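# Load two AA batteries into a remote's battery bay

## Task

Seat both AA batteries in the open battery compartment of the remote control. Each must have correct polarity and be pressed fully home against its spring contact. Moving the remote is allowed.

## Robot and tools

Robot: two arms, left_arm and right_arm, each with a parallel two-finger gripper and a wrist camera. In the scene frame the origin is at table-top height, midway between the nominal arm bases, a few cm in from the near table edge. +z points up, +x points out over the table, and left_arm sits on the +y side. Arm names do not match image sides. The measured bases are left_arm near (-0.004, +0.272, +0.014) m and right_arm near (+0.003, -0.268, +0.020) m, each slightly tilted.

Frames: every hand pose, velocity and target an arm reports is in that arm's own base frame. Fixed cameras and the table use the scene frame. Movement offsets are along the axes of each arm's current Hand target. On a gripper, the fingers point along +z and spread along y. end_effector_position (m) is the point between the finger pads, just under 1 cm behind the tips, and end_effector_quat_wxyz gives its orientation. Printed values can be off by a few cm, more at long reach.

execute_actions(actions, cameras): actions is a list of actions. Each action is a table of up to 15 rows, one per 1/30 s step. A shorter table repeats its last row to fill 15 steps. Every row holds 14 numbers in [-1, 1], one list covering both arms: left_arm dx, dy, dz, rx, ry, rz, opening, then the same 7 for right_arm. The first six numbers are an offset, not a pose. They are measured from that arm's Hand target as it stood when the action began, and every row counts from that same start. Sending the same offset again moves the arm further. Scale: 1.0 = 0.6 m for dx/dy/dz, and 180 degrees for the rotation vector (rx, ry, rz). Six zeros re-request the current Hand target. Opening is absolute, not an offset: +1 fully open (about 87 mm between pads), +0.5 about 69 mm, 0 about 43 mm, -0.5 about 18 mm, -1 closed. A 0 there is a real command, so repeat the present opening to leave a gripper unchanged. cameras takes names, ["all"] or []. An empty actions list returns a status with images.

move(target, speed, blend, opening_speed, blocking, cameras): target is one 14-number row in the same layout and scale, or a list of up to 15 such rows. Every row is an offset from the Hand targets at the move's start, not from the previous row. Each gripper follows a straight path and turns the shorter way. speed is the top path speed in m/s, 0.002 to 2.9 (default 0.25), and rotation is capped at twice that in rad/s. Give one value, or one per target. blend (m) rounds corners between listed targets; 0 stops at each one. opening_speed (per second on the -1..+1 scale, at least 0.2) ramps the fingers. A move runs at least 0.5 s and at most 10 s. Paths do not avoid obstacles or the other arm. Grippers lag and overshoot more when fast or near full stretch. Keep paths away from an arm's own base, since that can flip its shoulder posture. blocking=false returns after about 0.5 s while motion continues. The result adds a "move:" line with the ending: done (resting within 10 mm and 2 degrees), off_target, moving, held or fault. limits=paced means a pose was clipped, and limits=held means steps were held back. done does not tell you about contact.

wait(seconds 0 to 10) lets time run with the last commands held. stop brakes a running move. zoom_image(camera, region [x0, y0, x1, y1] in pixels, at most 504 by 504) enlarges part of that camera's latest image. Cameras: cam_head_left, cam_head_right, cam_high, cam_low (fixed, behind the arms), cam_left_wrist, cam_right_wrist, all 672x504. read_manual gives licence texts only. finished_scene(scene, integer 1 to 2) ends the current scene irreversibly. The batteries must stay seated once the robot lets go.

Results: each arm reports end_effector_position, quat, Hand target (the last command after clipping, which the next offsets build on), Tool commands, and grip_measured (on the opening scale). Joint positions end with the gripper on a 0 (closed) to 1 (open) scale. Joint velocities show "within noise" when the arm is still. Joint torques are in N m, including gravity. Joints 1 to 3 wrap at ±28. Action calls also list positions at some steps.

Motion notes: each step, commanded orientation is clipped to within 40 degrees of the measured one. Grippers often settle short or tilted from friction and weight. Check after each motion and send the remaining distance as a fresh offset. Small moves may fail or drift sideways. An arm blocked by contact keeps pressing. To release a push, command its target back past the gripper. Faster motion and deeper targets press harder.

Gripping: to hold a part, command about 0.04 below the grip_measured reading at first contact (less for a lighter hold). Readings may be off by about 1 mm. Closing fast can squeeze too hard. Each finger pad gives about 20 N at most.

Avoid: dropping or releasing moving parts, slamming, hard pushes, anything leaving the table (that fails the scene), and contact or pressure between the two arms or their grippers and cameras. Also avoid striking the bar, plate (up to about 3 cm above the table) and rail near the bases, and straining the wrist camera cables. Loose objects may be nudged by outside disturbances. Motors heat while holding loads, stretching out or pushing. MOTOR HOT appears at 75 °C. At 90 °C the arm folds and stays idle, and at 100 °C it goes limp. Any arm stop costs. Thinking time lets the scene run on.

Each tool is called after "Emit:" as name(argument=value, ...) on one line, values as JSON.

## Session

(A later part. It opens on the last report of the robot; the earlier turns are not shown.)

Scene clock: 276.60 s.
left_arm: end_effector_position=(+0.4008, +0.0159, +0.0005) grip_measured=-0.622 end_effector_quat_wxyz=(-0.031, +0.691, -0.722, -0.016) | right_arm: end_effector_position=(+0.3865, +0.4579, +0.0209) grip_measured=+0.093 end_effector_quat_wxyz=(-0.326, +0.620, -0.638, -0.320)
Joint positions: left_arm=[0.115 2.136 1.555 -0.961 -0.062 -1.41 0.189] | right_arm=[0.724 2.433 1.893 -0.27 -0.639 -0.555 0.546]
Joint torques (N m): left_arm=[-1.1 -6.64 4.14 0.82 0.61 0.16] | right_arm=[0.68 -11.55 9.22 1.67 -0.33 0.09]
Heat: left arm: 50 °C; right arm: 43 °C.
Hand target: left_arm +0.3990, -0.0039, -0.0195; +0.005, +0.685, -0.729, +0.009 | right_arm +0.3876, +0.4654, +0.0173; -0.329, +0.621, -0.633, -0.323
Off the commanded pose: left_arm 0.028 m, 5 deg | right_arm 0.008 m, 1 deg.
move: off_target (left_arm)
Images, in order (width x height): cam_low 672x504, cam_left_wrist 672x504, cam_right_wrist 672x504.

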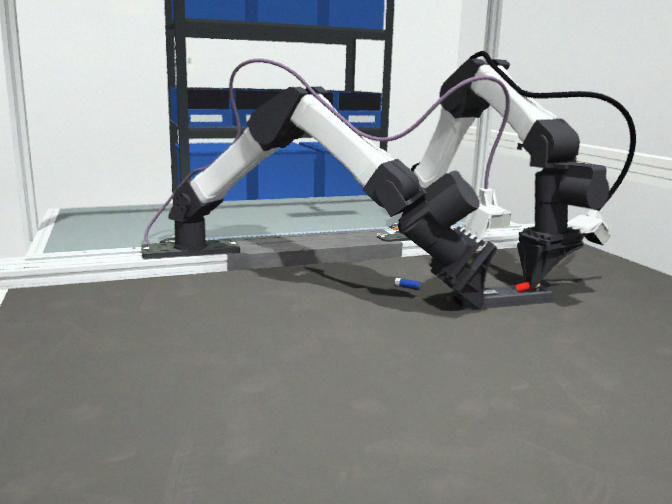

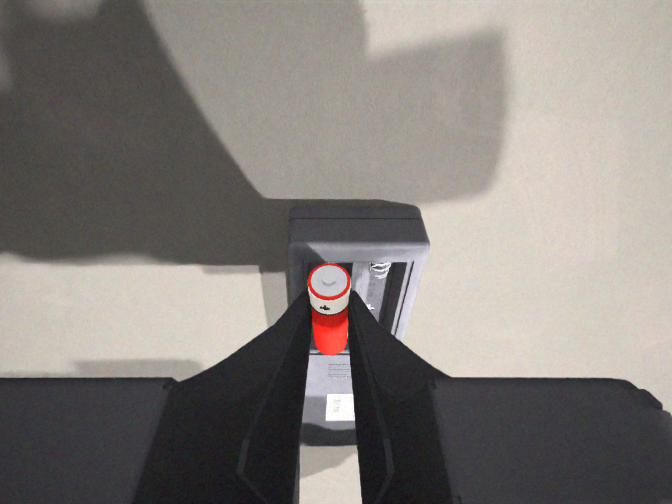

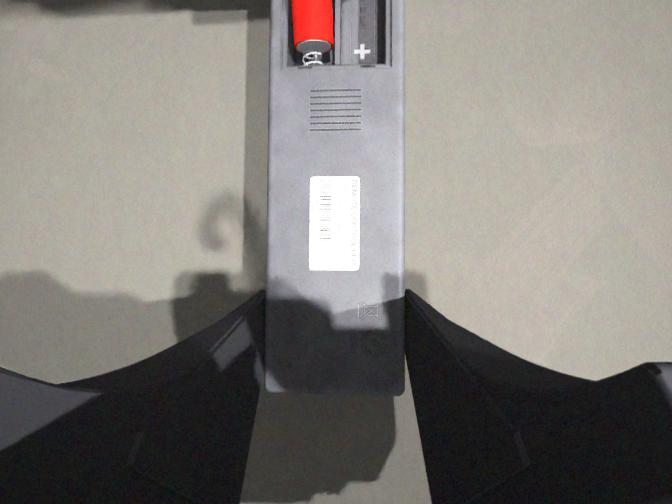

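Emit:
move(target=[0.012,0.002,0.025,0,0.0,0,-0.74,0,0,0,0,0,0,-0.08], speed=0.05, cameras=["cam_left_wrist","cam_right_wrist","cam_low"])

Emit:
zoom_image(camera="cam_left_wrist", region=[240, 200, 440, 380])

Emit:
zoom_image(camera="cam_low", region=[440, 220, 580, 320])

Emit:
zoom_image(camera="cam_right_wrist", region=[240, 0, 440, 150])

Scene clock: 286.23 s.
left_arm: end_effector_position=(+0.4005, +0.0159, -0.0004) grip_measured=-0.622 end_effector_quat_wxyz=(-0.035, +0.691, -0.722, -0.012) | right_arm: end_effector_position=(+0.3865, +0.4579, +0.0209) grip_measured=+0.093 end_effector_quat_wxyz=(-0.326, +0.620, -0.638, -0.320)
Joint positions: left_arm=[0.115 2.126 1.536 -0.94 -0.061 -1.409 0.189] | right_arm=[0.724 2.433 1.893 -0.27 -0.639 -0.555 0.546]
Joint torques (N m): left_arm=[-2.45 -4.97 1.76 1.16 0.6 -0.03] | right_arm=[0.66 -11.55 9.24 1.67 -0.33 0.09]
Heat: left arm: 48 °C; right arm: 43 °C.
Hand target: left_arm +0.3975, -0.0111, -0.0344; +0.004, +0.685, -0.728, +0.009 | right_arm +0.3876, +0.4654, +0.0173; -0.329, +0.621, -0.633, -0.323
Off the commanded pose: left_arm 0.044 m, 5 deg | right_arm 0.008 m, 1 deg.
move: off_target (left_arm)
Images, in order (width x height): cam_low 672x504, cam_left_wrist 672x504, cam_right_wrist 672x504.

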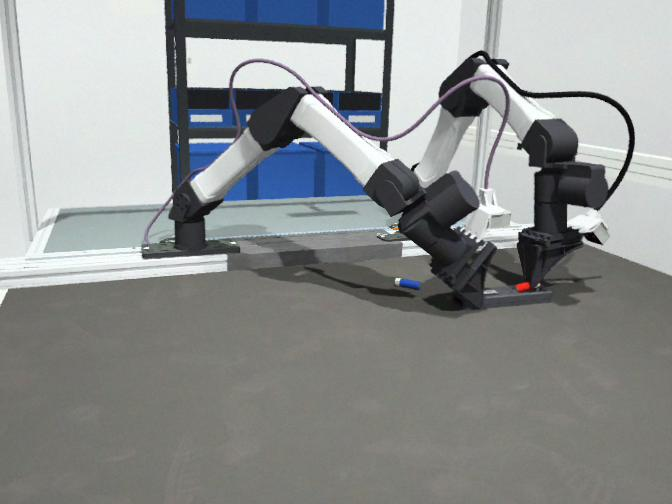

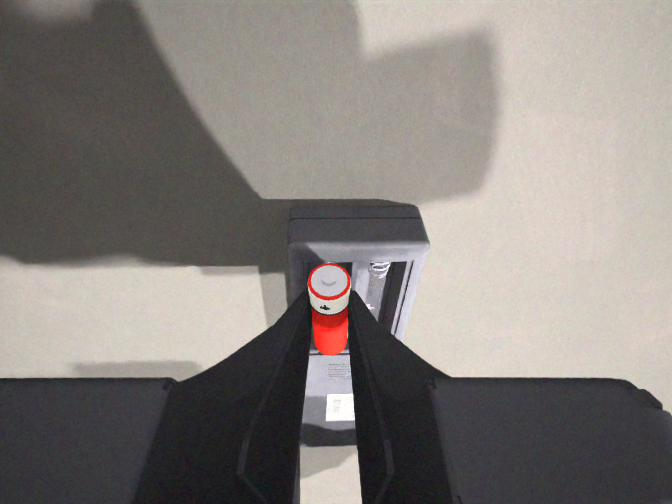

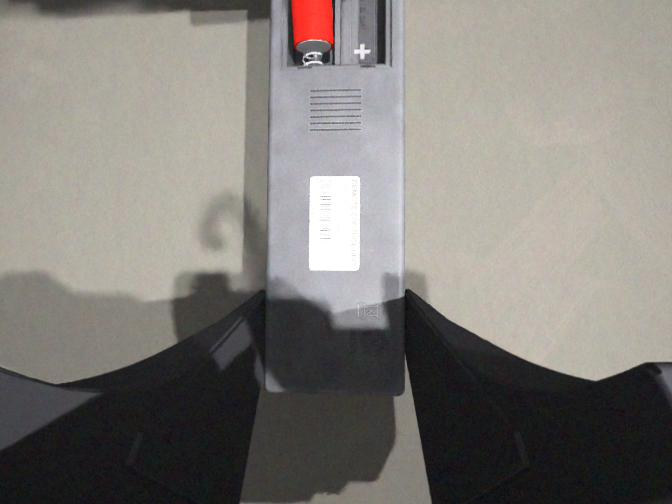

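Scaled by 2.520 from the camera's 672x504 image, which has a finer 960x720 frame.

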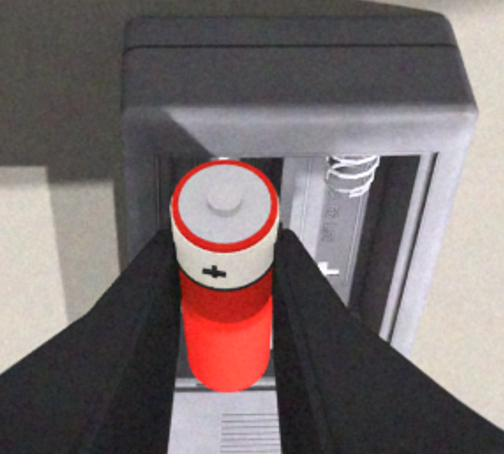

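Scaled by 3.600 from the camera's 672x504 image, which has a finer 960x720 frame.

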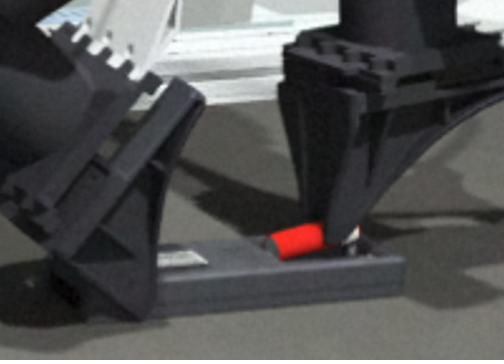

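Scaled by 2.520 from the camera's 672x504 image, which has a finer 960x720 frame.

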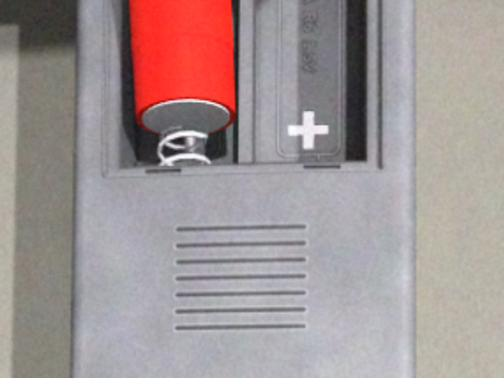

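Emit:
move(target=[-0.032,0.0,-0.015,0,-0.015,0,-0.74,0,0,0,0,0,0,-0.08], speed=0.05, cameras=["cam_left_wrist","cam_right_wrist","cam_low"])

Emit:
zoom_image(camera="cam_left_wrist", region=[240, 200, 440, 380])

Emit:
zoom_image(camera="cam_low", region=[440, 220, 580, 320])

Emit:
zoom_image(camera="cam_right_wrist", region=[240, 0, 440, 150])

Scene clock: 303.83 s.
left_arm: end_effector_position=(+0.4004, +0.0164, -0.0001) grip_measured=-0.622 end_effector_quat_wxyz=(-0.034, +0.689, -0.724, -0.010) | right_arm: end_effector_position=(+0.3865, +0.4579, +0.0209) grip_measured=+0.093 end_effector_quat_wxyz=(-0.326, +0.620, -0.638, -0.320)
Joint positions: left_arm=[0.119 2.125 1.535 -0.938 -0.056 -1.402 0.189] | right_arm=[0.724 2.433 1.893 -0.27 -0.639 -0.555 0.546]
Joint torques (N m): left_arm=[-0.62 -5.55 4.27 0.91 0.12 0.11] | right_arm=[0.68 -11.55 9.22 1.67 -0.33 0.09]
Heat: left arm: 46 °C; right arm: 44 °C.
Hand target: left_arm +0.3986, +0.0081, -0.0258; -0.013, +0.685, -0.728, -0.007 | right_arm +0.3876, +0.4654, +0.0173; -0.329, +0.621, -0.633, -0.323
Off the commanded pose: left_arm 0.027 m, 3 deg | right_arm 0.008 m, 1 deg.
move: off_target (left_arm)
Images, in order (width x height): cam_low 672x504, cam_left_wrist 672x504, cam_right_wrist 672x504.

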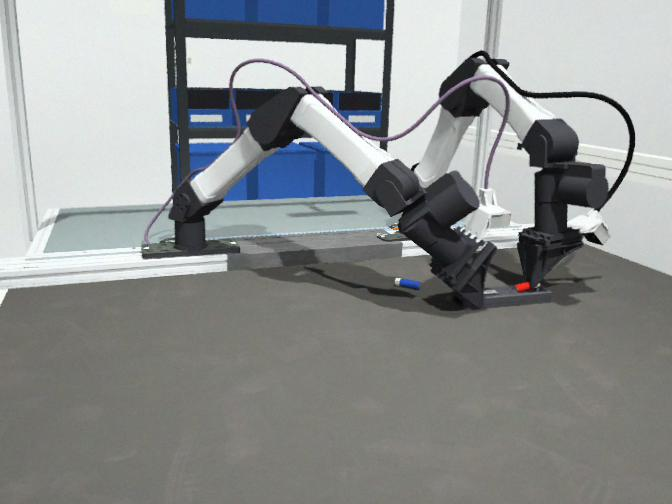

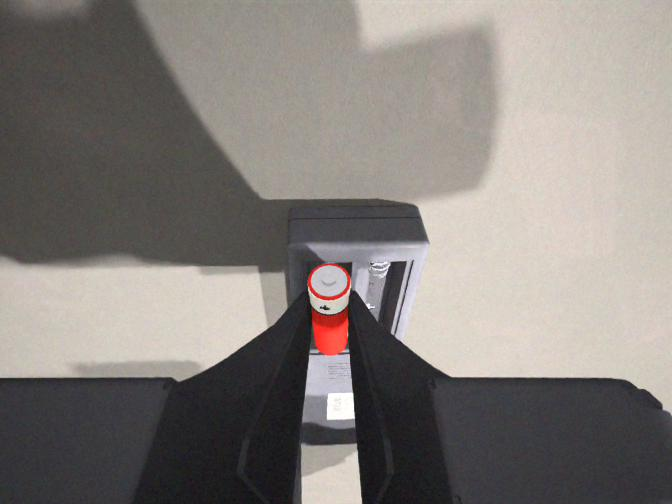

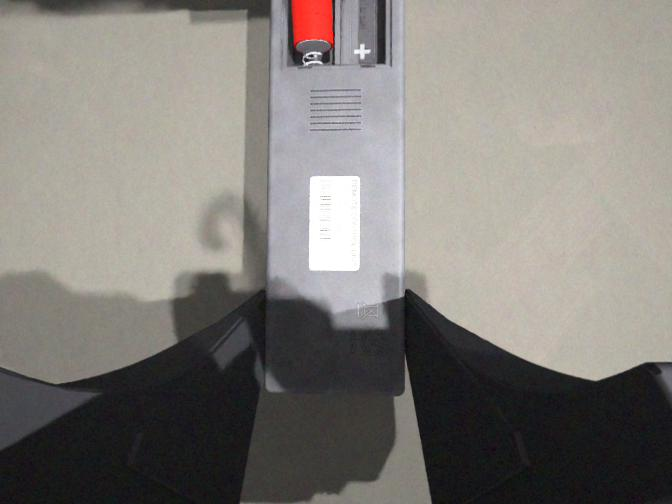

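Scaled by 2.520 from the camera's 672x504 image, which has a finer 960x720 frame.

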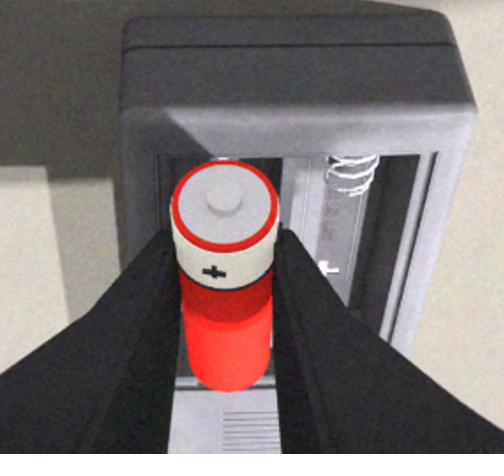

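Scaled by 3.600 from the camera's 672x504 image, which has a finer 960x720 frame.

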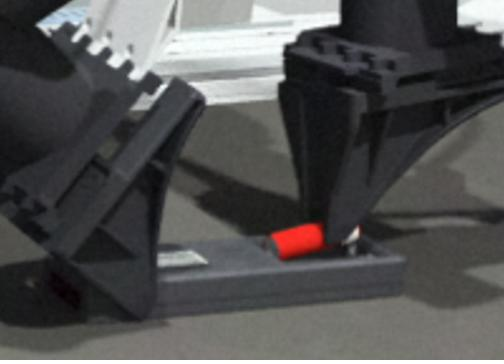

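Scaled by 2.520 from the camera's 672x504 image, which has a finer 960x720 frame.

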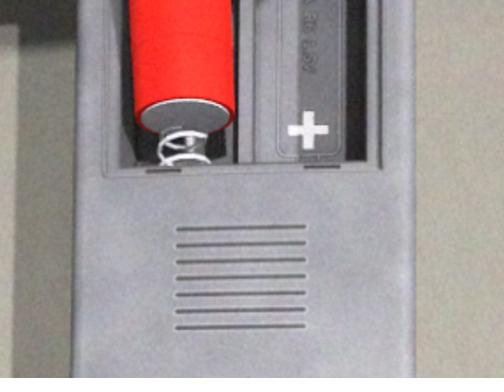

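Emit:
move(target=[-0.042,0.0,-0.042,0,-0.06,0,-0.74,0,0,0,0,0,0,-0.08], speed=0.05, cameras=["cam_left_wrist","cam_right_wrist"])

Emit:
zoom_image(camera="cam_left_wrist", region=[240, 200, 440, 380])

Emit:
zoom_image(camera="cam_right_wrist", region=[240, 0, 440, 150])

Scene clock: 314.97 s.
left_arm: end_effector_position=(+0.4011, +0.0209, +0.0009) grip_measured=-0.622 end_effector_quat_wxyz=(-0.064, +0.681, -0.729, -0.044) | right_arm: end_effector_position=(+0.3865, +0.4579, +0.0209) grip_measured=+0.093 end_effector_quat_wxyz=(-0.326, +0.620, -0.638, -0.320)
Joint positions: left_arm=[0.089 2.122 1.544 -0.946 -0.148 -1.41 0.189] | right_arm=[0.724 2.433 1.893 -0.27 -0.639 -0.555 0.546]
Joint torques (N m): left_arm=[-0.02 -9.88 7.6 0.35 -0.75 0.06] | right_arm=[0.68 -11.56 9.24 1.67 -0.33 0.09]
Heat: left arm: 45 °C; right arm: 44 °C.
Hand target: left_arm +0.4000, +0.0325, +0.0002; -0.081, +0.681, -0.724, -0.071 | right_arm +0.3876, +0.4654, +0.0173; -0.329, +0.621, -0.633, -0.323
Off the commanded pose: left_arm 0.012 m, 4 deg | right_arm 0.008 m, 1 deg.
move: off_target (left_arm)
Images, in order (width x height): cam_left_wrist 672x504, cam_right_wrist 672x504.

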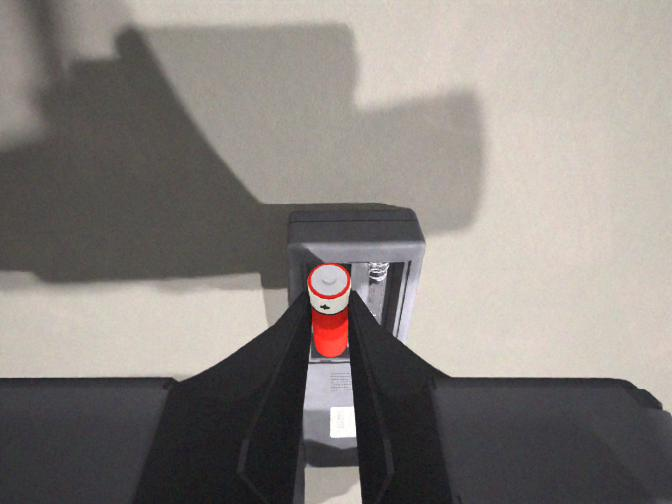

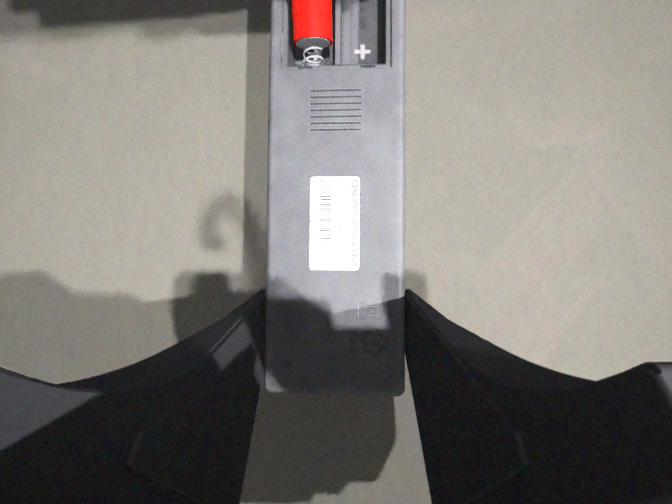

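Scaled by 2.520 from the camera's 672x504 image, which has a finer 960x720 frame.

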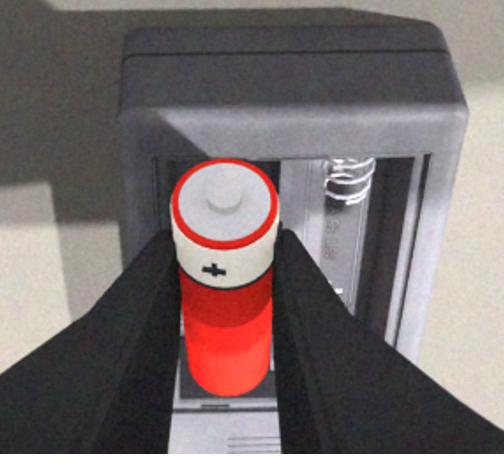

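Scaled by 2.520 from the camera's 672x504 image, which has a finer 960x720 frame.

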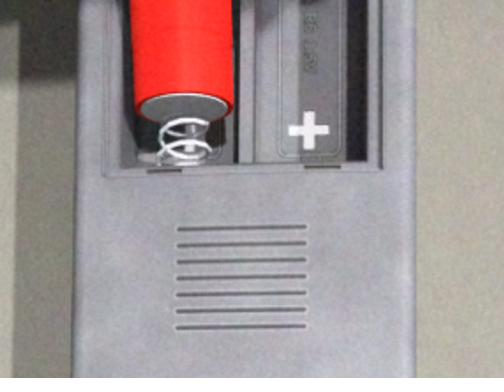

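Emit:
move(target=[0,0,0,0,0,0,-0.5,0,0,0,0,0,0,-0.08], opening_speed=0.3, cameras=["cam_left_wrist","cam_low"])

Emit:
zoom_image(camera="cam_left_wrist", region=[240, 200, 440, 380])

Emit:
zoom_image(camera="cam_low", region=[440, 220, 580, 320])

Scene clock: 321.83 s.
left_arm: end_effector_position=(+0.4021, +0.0216, +0.0010) grip_measured=-0.500 end_effector_quat_wxyz=(-0.066, +0.682, -0.727, -0.045) | right_arm: end_effector_position=(+0.3866, +0.4580, +0.0210) grip_measured=+0.093 end_effector_quat_wxyz=(-0.327, +0.620, -0.638, -0.320)
Joint positions: left_arm=[0.089 2.122 1.544 -0.943 -0.152 -1.415 0.25] | right_arm=[0.724 2.433 1.893 -0.269 -0.639 -0.555 0.546]
Joint torques (N m): left_arm=[0.12 -9.77 7.73 0.32 -0.78 0.09] | right_arm=[0.66 -11.55 9.24 1.67 -0.33 0.09]
Heat: left arm: 45 °C; right arm: 44 °C.
Hand target: left_arm +0.4000, +0.0325, +0.0002; -0.081, +0.681, -0.724, -0.071 | right_arm +0.3876, +0.4654, +0.0173; -0.329, +0.621, -0.634, -0.323
Off the commanded pose: left_arm 0.011 m, 4 deg | right_arm 0.008 m, 1 deg.
move: off_target (left_arm)
Images, in order (width x height): cam_low 672x504, cam_left_wrist 672x504.

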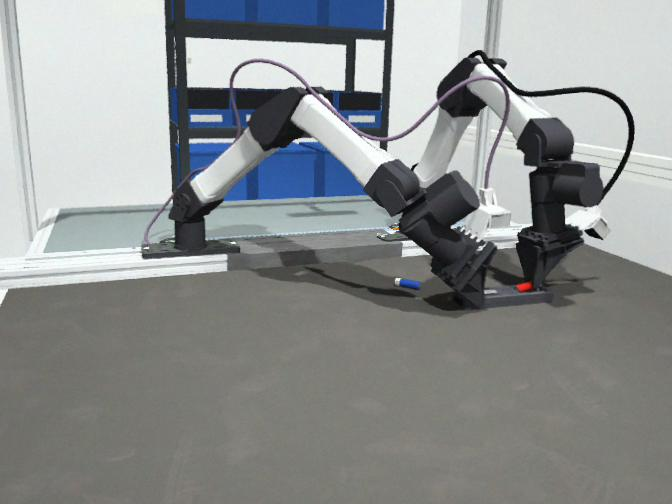

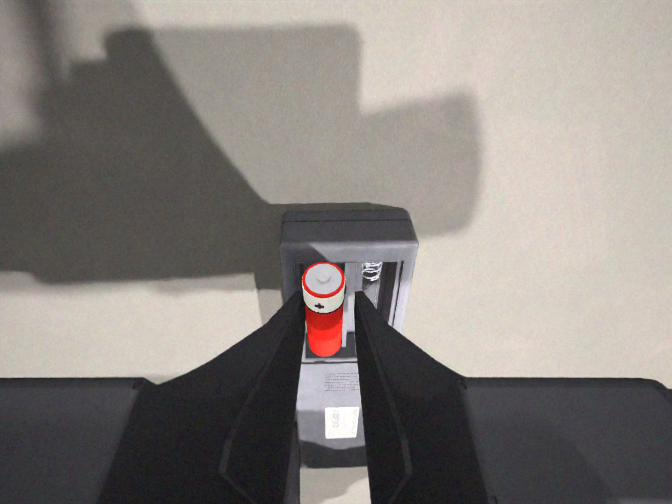

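Scaled by 2.520 from the camera's 672x504 image, which has a finer 960x720 frame.

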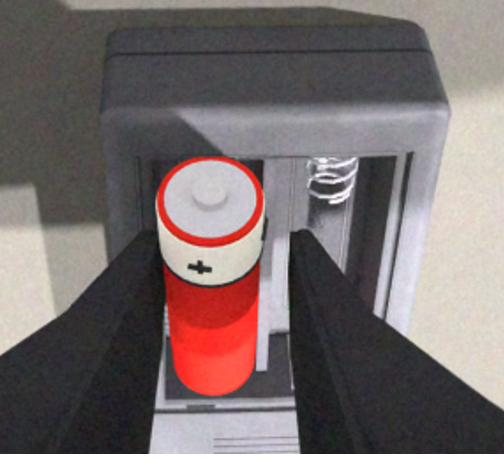

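Scaled by 3.600 from the camera's 672x504 image, which has a finer 960x720 frame.

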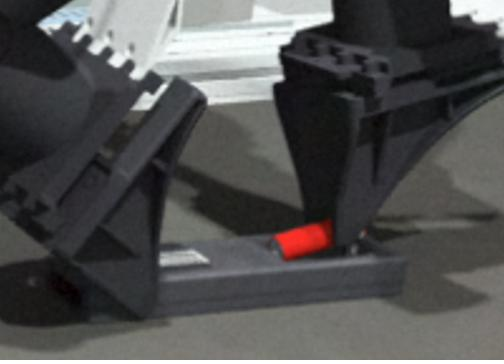

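Emit:
move(target=[0,0,-0.09,0,0,0,-0.5,0,0,0,0,0,0,-0.08], speed=0.1, cameras=["cam_left_wrist","cam_low","cam_right_wrist"])

Emit:
zoom_image(camera="cam_left_wrist", region=[260, 150, 440, 330])

Emit:
zoom_image(camera="cam_low", region=[440, 220, 580, 320])

Emit:
zoom_image(camera="cam_right_wrist", region=[240, 0, 440, 150])

Scene clock: 332.10 s.
left_arm: end_effector_position=(+0.3870, +0.0190, +0.0288) grip_measured=-0.500 end_effector_quat_wxyz=(-0.050, +0.677, -0.729, -0.086) | right_arm: end_effector_position=(+0.3855, +0.4589, +0.0211) grip_measured=+0.093 end_effector_quat_wxyz=(-0.326, +0.620, -0.637, -0.321)
Joint positions: left_arm=[0.065 2.11 1.64 -1.133 -0.197 -1.436 0.25] | right_arm=[0.726 2.433 1.893 -0.269 -0.64 -0.555 0.546]
Joint torques (N m): left_arm=[-0.38 -13.48 10.3 0.2 -0.35 -0.04] | right_arm=[0.5 -11.56 9.26 1.66 -0.32 0.09]
Heat: left arm: 45 °C; right arm: 45 °C.
Hand target: left_arm +0.3988, +0.0210, +0.0529; -0.081, +0.681, -0.724, -0.071 | right_arm +0.3874, +0.4655, +0.0173; -0.329, +0.621, -0.633, -0.323
Off the commanded pose: left_arm 0.027 m, 4 deg | right_arm 0.008 m, 1 deg.
move: off_target (left_arm)
Images, in order (width x height): cam_low 672x504, cam_left_wrist 672x504, cam_right_wrist 672x504.

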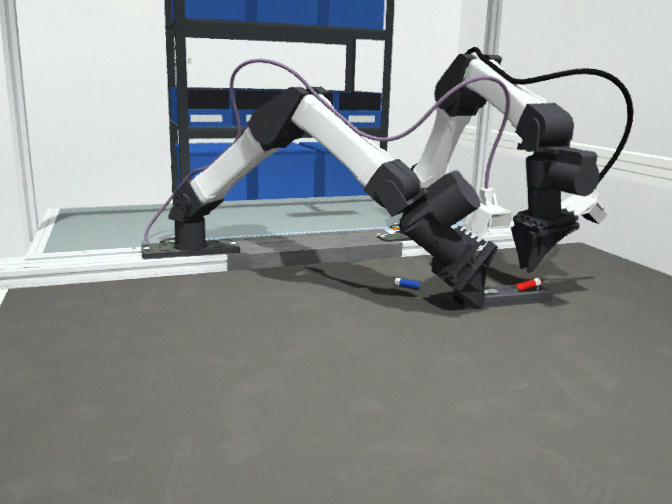

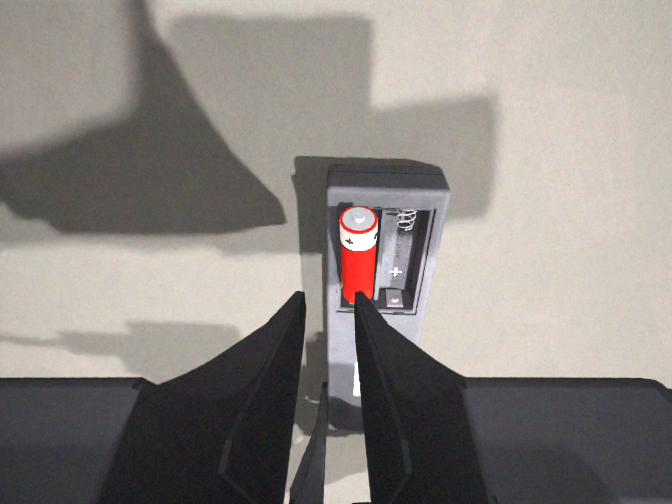

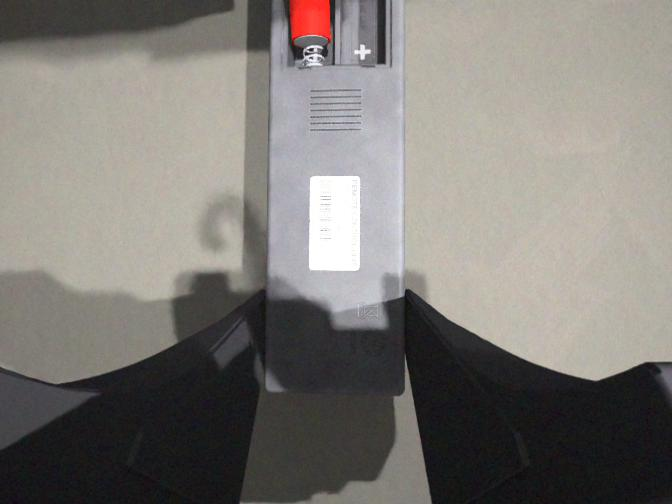

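Scaled by 2.800 from the camera's 672x504 image, which has a finer 960x720 frame.

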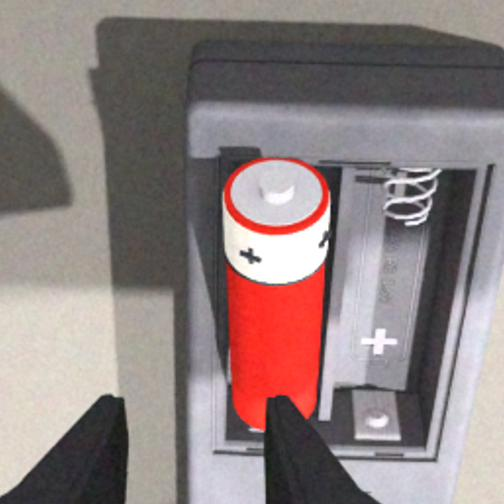

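Scaled by 3.600 from the camera's 672x504 image, which has a finer 960x720 frame.

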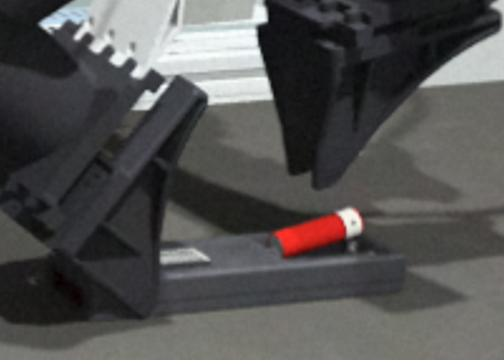

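Scaled by 2.520 from the camera's 672x504 image, which has a finer 960x720 frame.

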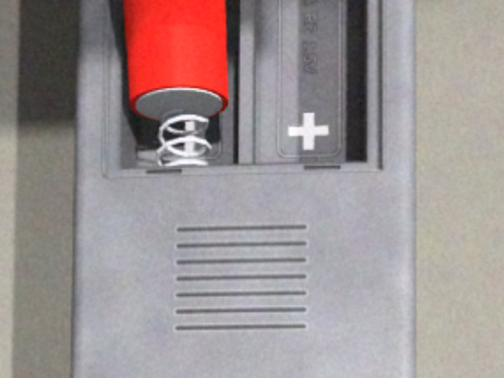

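Emit:
move(target=[0.0063,-0.0095,0.0725,0,0,0,-0.45,0,0,0,0,0,0,-0.08], speed=0.06, cameras=["cam_left_wrist","cam_low"])

Emit:
zoom_image(camera="cam_left_wrist", region=[240, 200, 440, 380])

Emit:
zoom_image(camera="cam_low", region=[440, 220, 580, 320])

Scene clock: 357.03 s.
left_arm: end_effector_position=(+0.4016, +0.0201, +0.0135) grip_measured=-0.450 end_effector_quat_wxyz=(-0.071, +0.679, -0.727, -0.069) | right_arm: end_effector_position=(+0.3855, +0.4589, +0.0211) grip_measured=+0.093 end_effector_quat_wxyz=(-0.326, +0.620, -0.637, -0.321)
Joint positions: left_arm=[0.065 2.127 1.607 -1.027 -0.198 -1.436 0.275] | right_arm=[0.726 2.433 1.893 -0.269 -0.64 -0.555 0.546]
Joint torques (N m): left_arm=[0.54 -9.55 6.53 0.7 -0.36 0.1] | right_arm=[0.5 -11.55 9.25 1.66 -0.32 0.09]
Heat: left arm: 55 °C; right arm: 45 °C.
Hand target: left_arm +0.4052, +0.0263, +0.0096; -0.081, +0.681, -0.724, -0.071 | right_arm +0.3874, +0.4655, +0.0173; -0.329, +0.621, -0.633, -0.323
Off the commanded pose: left_arm 0.008 m, 1 deg | right_arm 0.008 m, 1 deg.
move: done
Images, in order (width x height): cam_low 672x504, cam_left_wrist 672x504.

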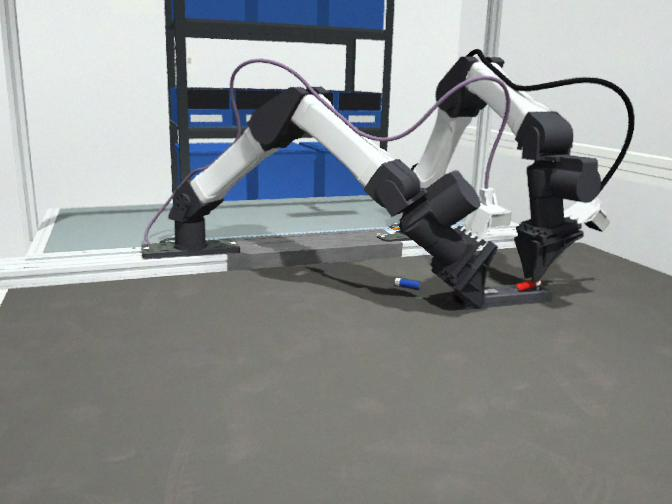

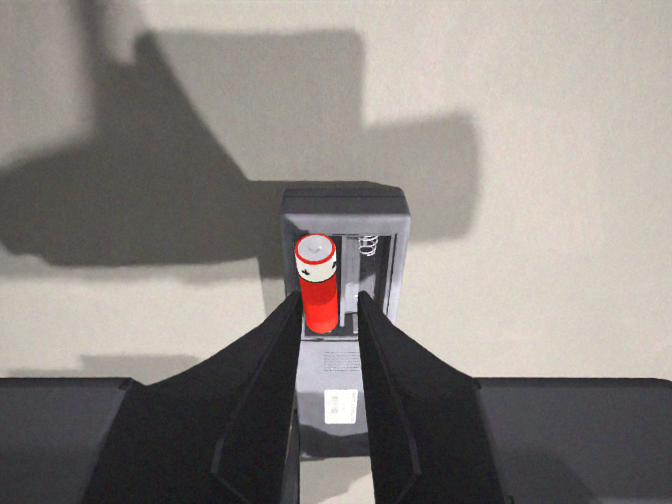

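Scaled by 2.520 from the camera's 672x504 image, which has a finer 960x720 frame.

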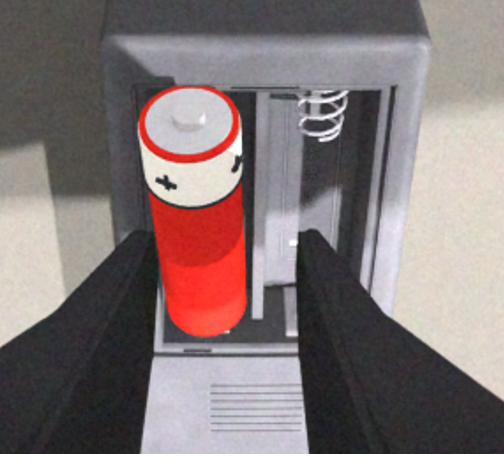

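Scaled by 3.600 from the camera's 672x504 image, which has a finer 960x720 frame.

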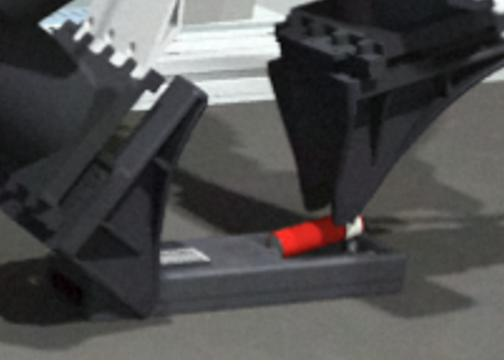

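Emit:
move(target=[-0.0058,0.0103,0.0222,0,0,0,-0.45,0,0,0,0,0,0,-0.08], speed=0.05, cameras=["cam_left_wrist","cam_low"])

Emit:
zoom_image(camera="cam_left_wrist", region=[240, 200, 440, 380])

Emit:
zoom_image(camera="cam_low", region=[440, 220, 580, 320])

Scene clock: 363.87 s.
left_arm: end_effector_position=(+0.3954, +0.0236, +0.0022) grip_measured=-0.450 end_effector_quat_wxyz=(-0.067, +0.679, -0.728, -0.071) | right_arm: end_effector_position=(+0.3855, +0.4589, +0.0211) grip_measured=+0.093 end_effector_quat_wxyz=(-0.326, +0.620, -0.637, -0.321)
Joint positions: left_arm=[0.076 2.127 1.559 -0.987 -0.196 -1.424 0.275] | right_arm=[0.726 2.433 1.893 -0.269 -0.64 -0.555 0.546]
Joint torques (N m): left_arm=[1.14 -9.89 5.07 0.83 -0.37 0.14] | right_arm=[0.5 -11.55 9.25 1.66 -0.32 0.09]
Heat: left arm: 54 °C; right arm: 45 °C.
Hand target: left_arm +0.3995, +0.0330, -0.0027; -0.081, +0.681, -0.724, -0.071 | right_arm +0.3874, +0.4655, +0.0173; -0.329, +0.621, -0.633, -0.323
Off the commanded pose: left_arm 0.011 m, 2 deg | right_arm 0.008 m, 1 deg.
move: off_target (left_arm)
Images, in order (width x height): cam_low 672x504, cam_left_wrist 672x504.

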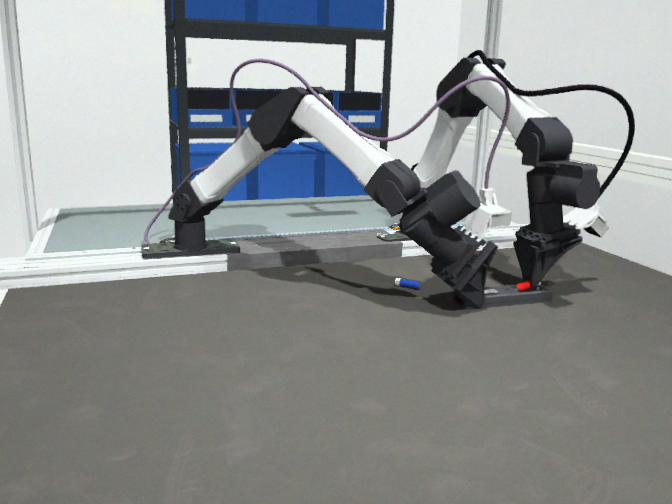

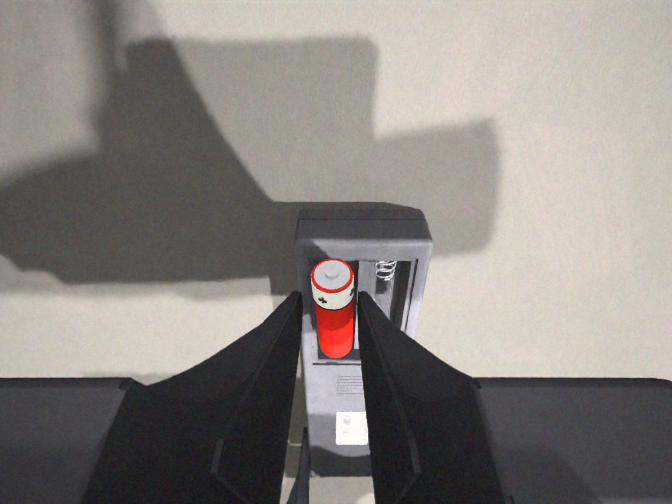

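Scaled by 2.520 from the camera's 672x504 image, which has a finer 960x720 frame.

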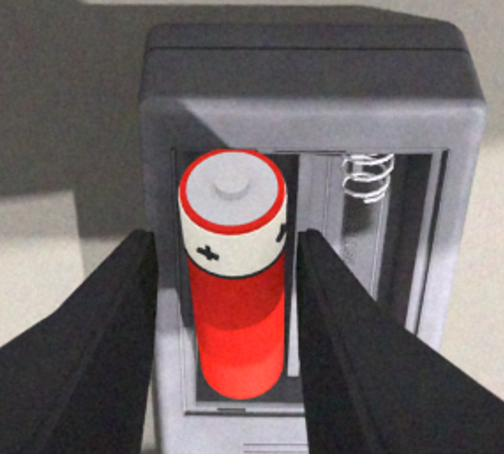

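Scaled by 3.600 from the camera's 672x504 image, which has a finer 960x720 frame.

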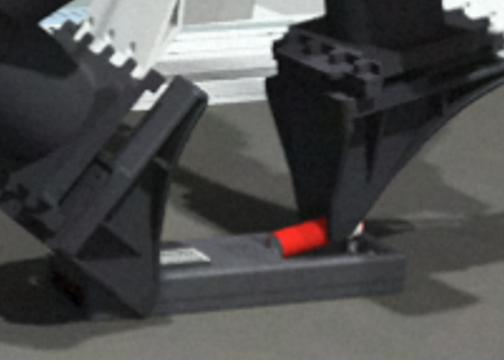

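Emit:
move(target=[0,0,0,0,0,-0.02,-0.66,0,0,0,0,0,0,-0.08], speed=0.05, opening_speed=0.3, cameras=["cam_left_wrist","cam_low"])

Emit:
zoom_image(camera="cam_left_wrist", region=[240, 200, 440, 380])

Scene clock: 369.63 s.
left_arm: end_effector_position=(+0.3964, +0.0233, +0.0020) grip_measured=-0.622 end_effector_quat_wxyz=(-0.069, +0.690, -0.717, -0.069) | right_arm: end_effector_position=(+0.3856, +0.4590, +0.0212) grip_measured=+0.093 end_effector_quat_wxyz=(-0.327, +0.620, -0.637, -0.321)
Joint positions: left_arm=[0.076 2.124 1.552 -0.981 -0.194 -1.454 0.189] | right_arm=[0.726 2.433 1.893 -0.268 -0.64 -0.555 0.546]
Joint torques (N m): left_arm=[1.17 -10.36 4.33 0.8 -0.35 -0.13] | right_arm=[0.5 -11.55 9.26 1.65 -0.32 0.09]
Heat: left arm: 53 °C; right arm: 45 °C.
Hand target: left_arm +0.3995, +0.0329, -0.0026; -0.083, +0.704, -0.702, -0.069 | right_arm +0.3874, +0.4655, +0.0173; -0.329, +0.621, -0.633, -0.323
Off the commanded pose: left_arm 0.011 m, 3 deg | right_arm 0.008 m, 1 deg.
move: off_target (left_arm)
Images, in order (width x height): cam_low 672x504, cam_left_wrist 672x504.

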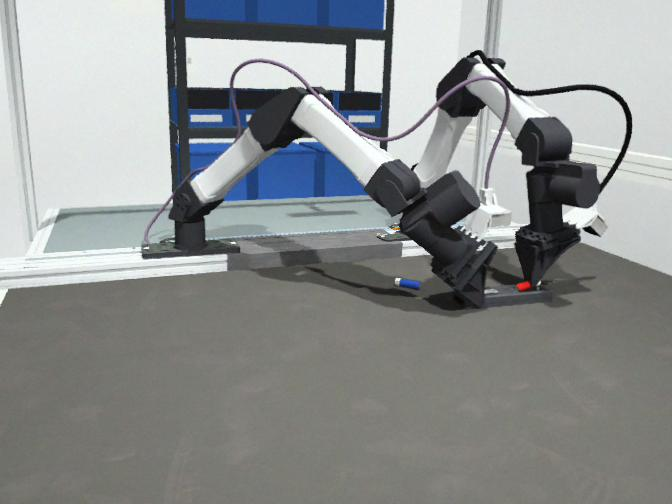

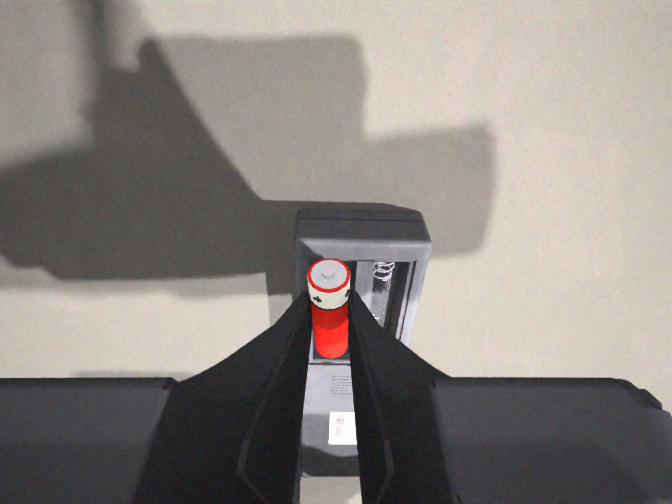

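Scaled by 2.520 from the camera's 672x504 image, which has a finer 960x720 frame.

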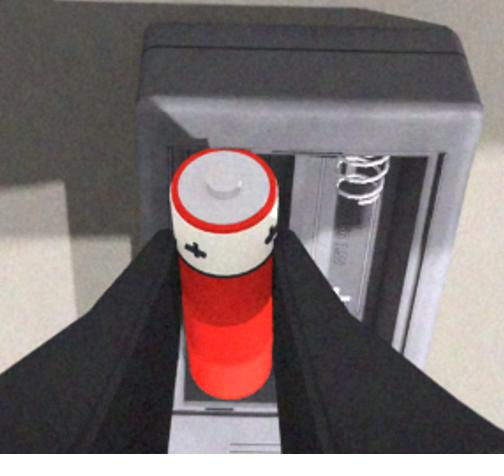

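Emit:
move(target=[0.0655,0.002,-0.021,0,0,0,-0.72,0,0,0,0,0,0,-0.12], speed=0.05, cameras=["cam_left_wrist","cam_right_wrist","cam_low"])

Emit:
zoom_image(camera="cam_left_wrist", region=[240, 200, 440, 380])

Emit:
zoom_image(camera="cam_right_wrist", region=[240, 0, 440, 150])

Emit:
zoom_image(camera="cam_low", region=[440, 220, 580, 320])

Scene clock: 377.57 s.
left_arm: end_effector_position=(+0.3985, +0.0179, +0.0028) grip_measured=-0.623 end_effector_quat_wxyz=(-0.105, +0.703, -0.696, -0.100) | right_arm: end_effector_position=(+0.3856, +0.4590, +0.0212) grip_measured=+0.093 end_effector_quat_wxyz=(-0.327, +0.620, -0.637, -0.321)
Joint positions: left_arm=[0.018 2.12 1.549 -0.989 -0.292 -1.562 0.189] | right_arm=[0.726 2.433 1.893 -0.268 -0.64 -0.555 0.546]
Joint torques (N m): left_arm=[-2.62 -10.76 4.96 0.49 0.41 -0.1] | right_arm=[0.49 -11.55 9.25 1.65 -0.32 0.09]
Heat: left arm: 53 °C; right arm: 45 °C.
Hand target: left_arm +0.3982, -0.0083, +0.0012; -0.083, +0.704, -0.702, -0.069 | right_arm +0.3874, +0.4655, +0.0173; -0.329, +0.621, -0.633, -0.323
Off the commanded pose: left_arm 0.026 m, 4 deg | right_arm 0.008 m, 1 deg.
move: off_target (left_arm)
Images, in order (width x height): cam_low 672x504, cam_left_wrist 672x504, cam_right_wrist 672x504.

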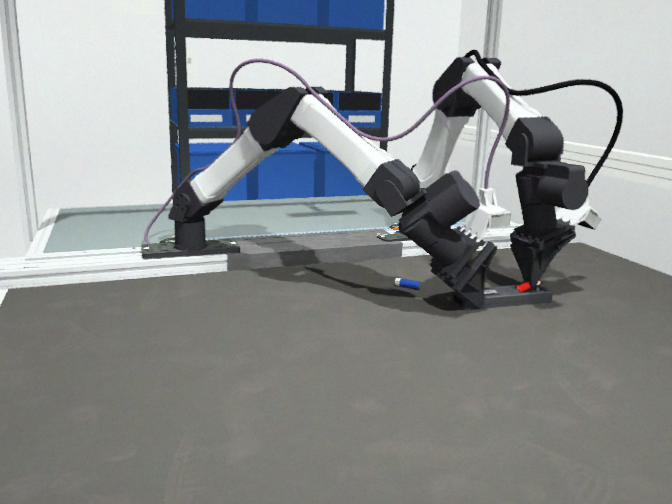

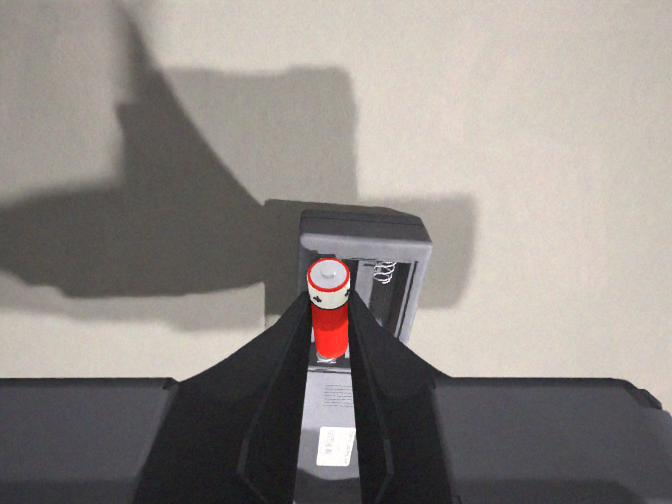

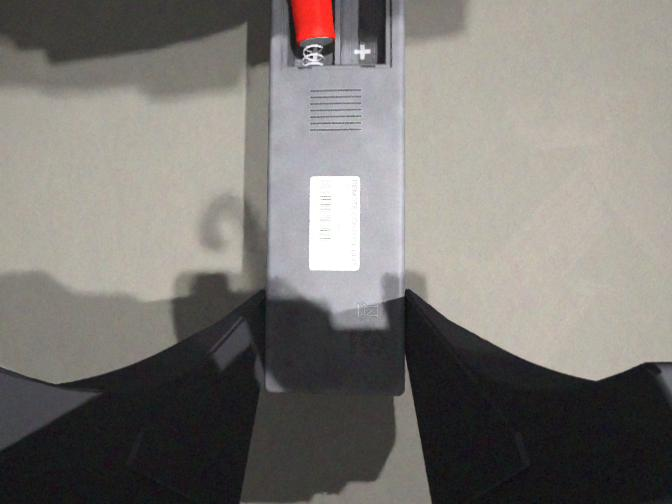

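Scaled by 2.520 from the camera's 672x504 image, which has a finer 960x720 frame.

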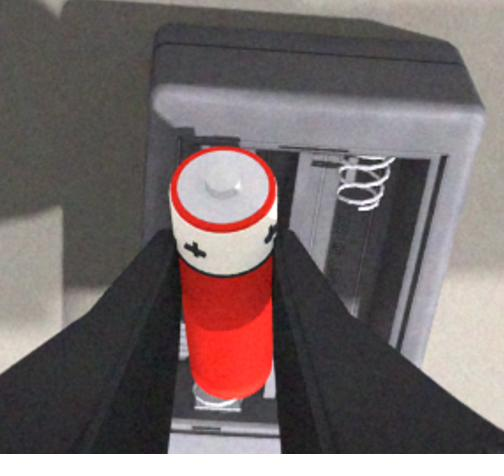

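Scaled by 2.520 from the camera's 672x504 image, which has a finer 960x720 frame.

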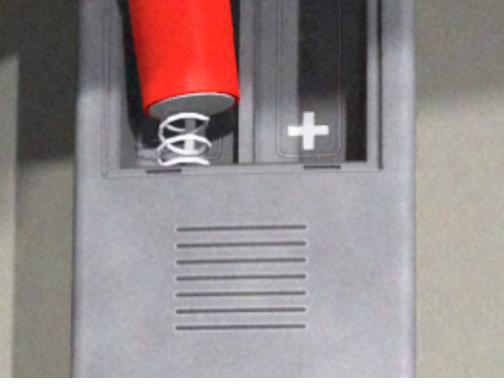

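Scaled by 3.600 from the camera's 672x504 image, which has a finer 960x720 frame.

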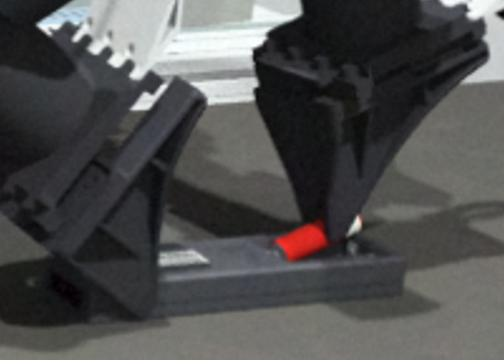

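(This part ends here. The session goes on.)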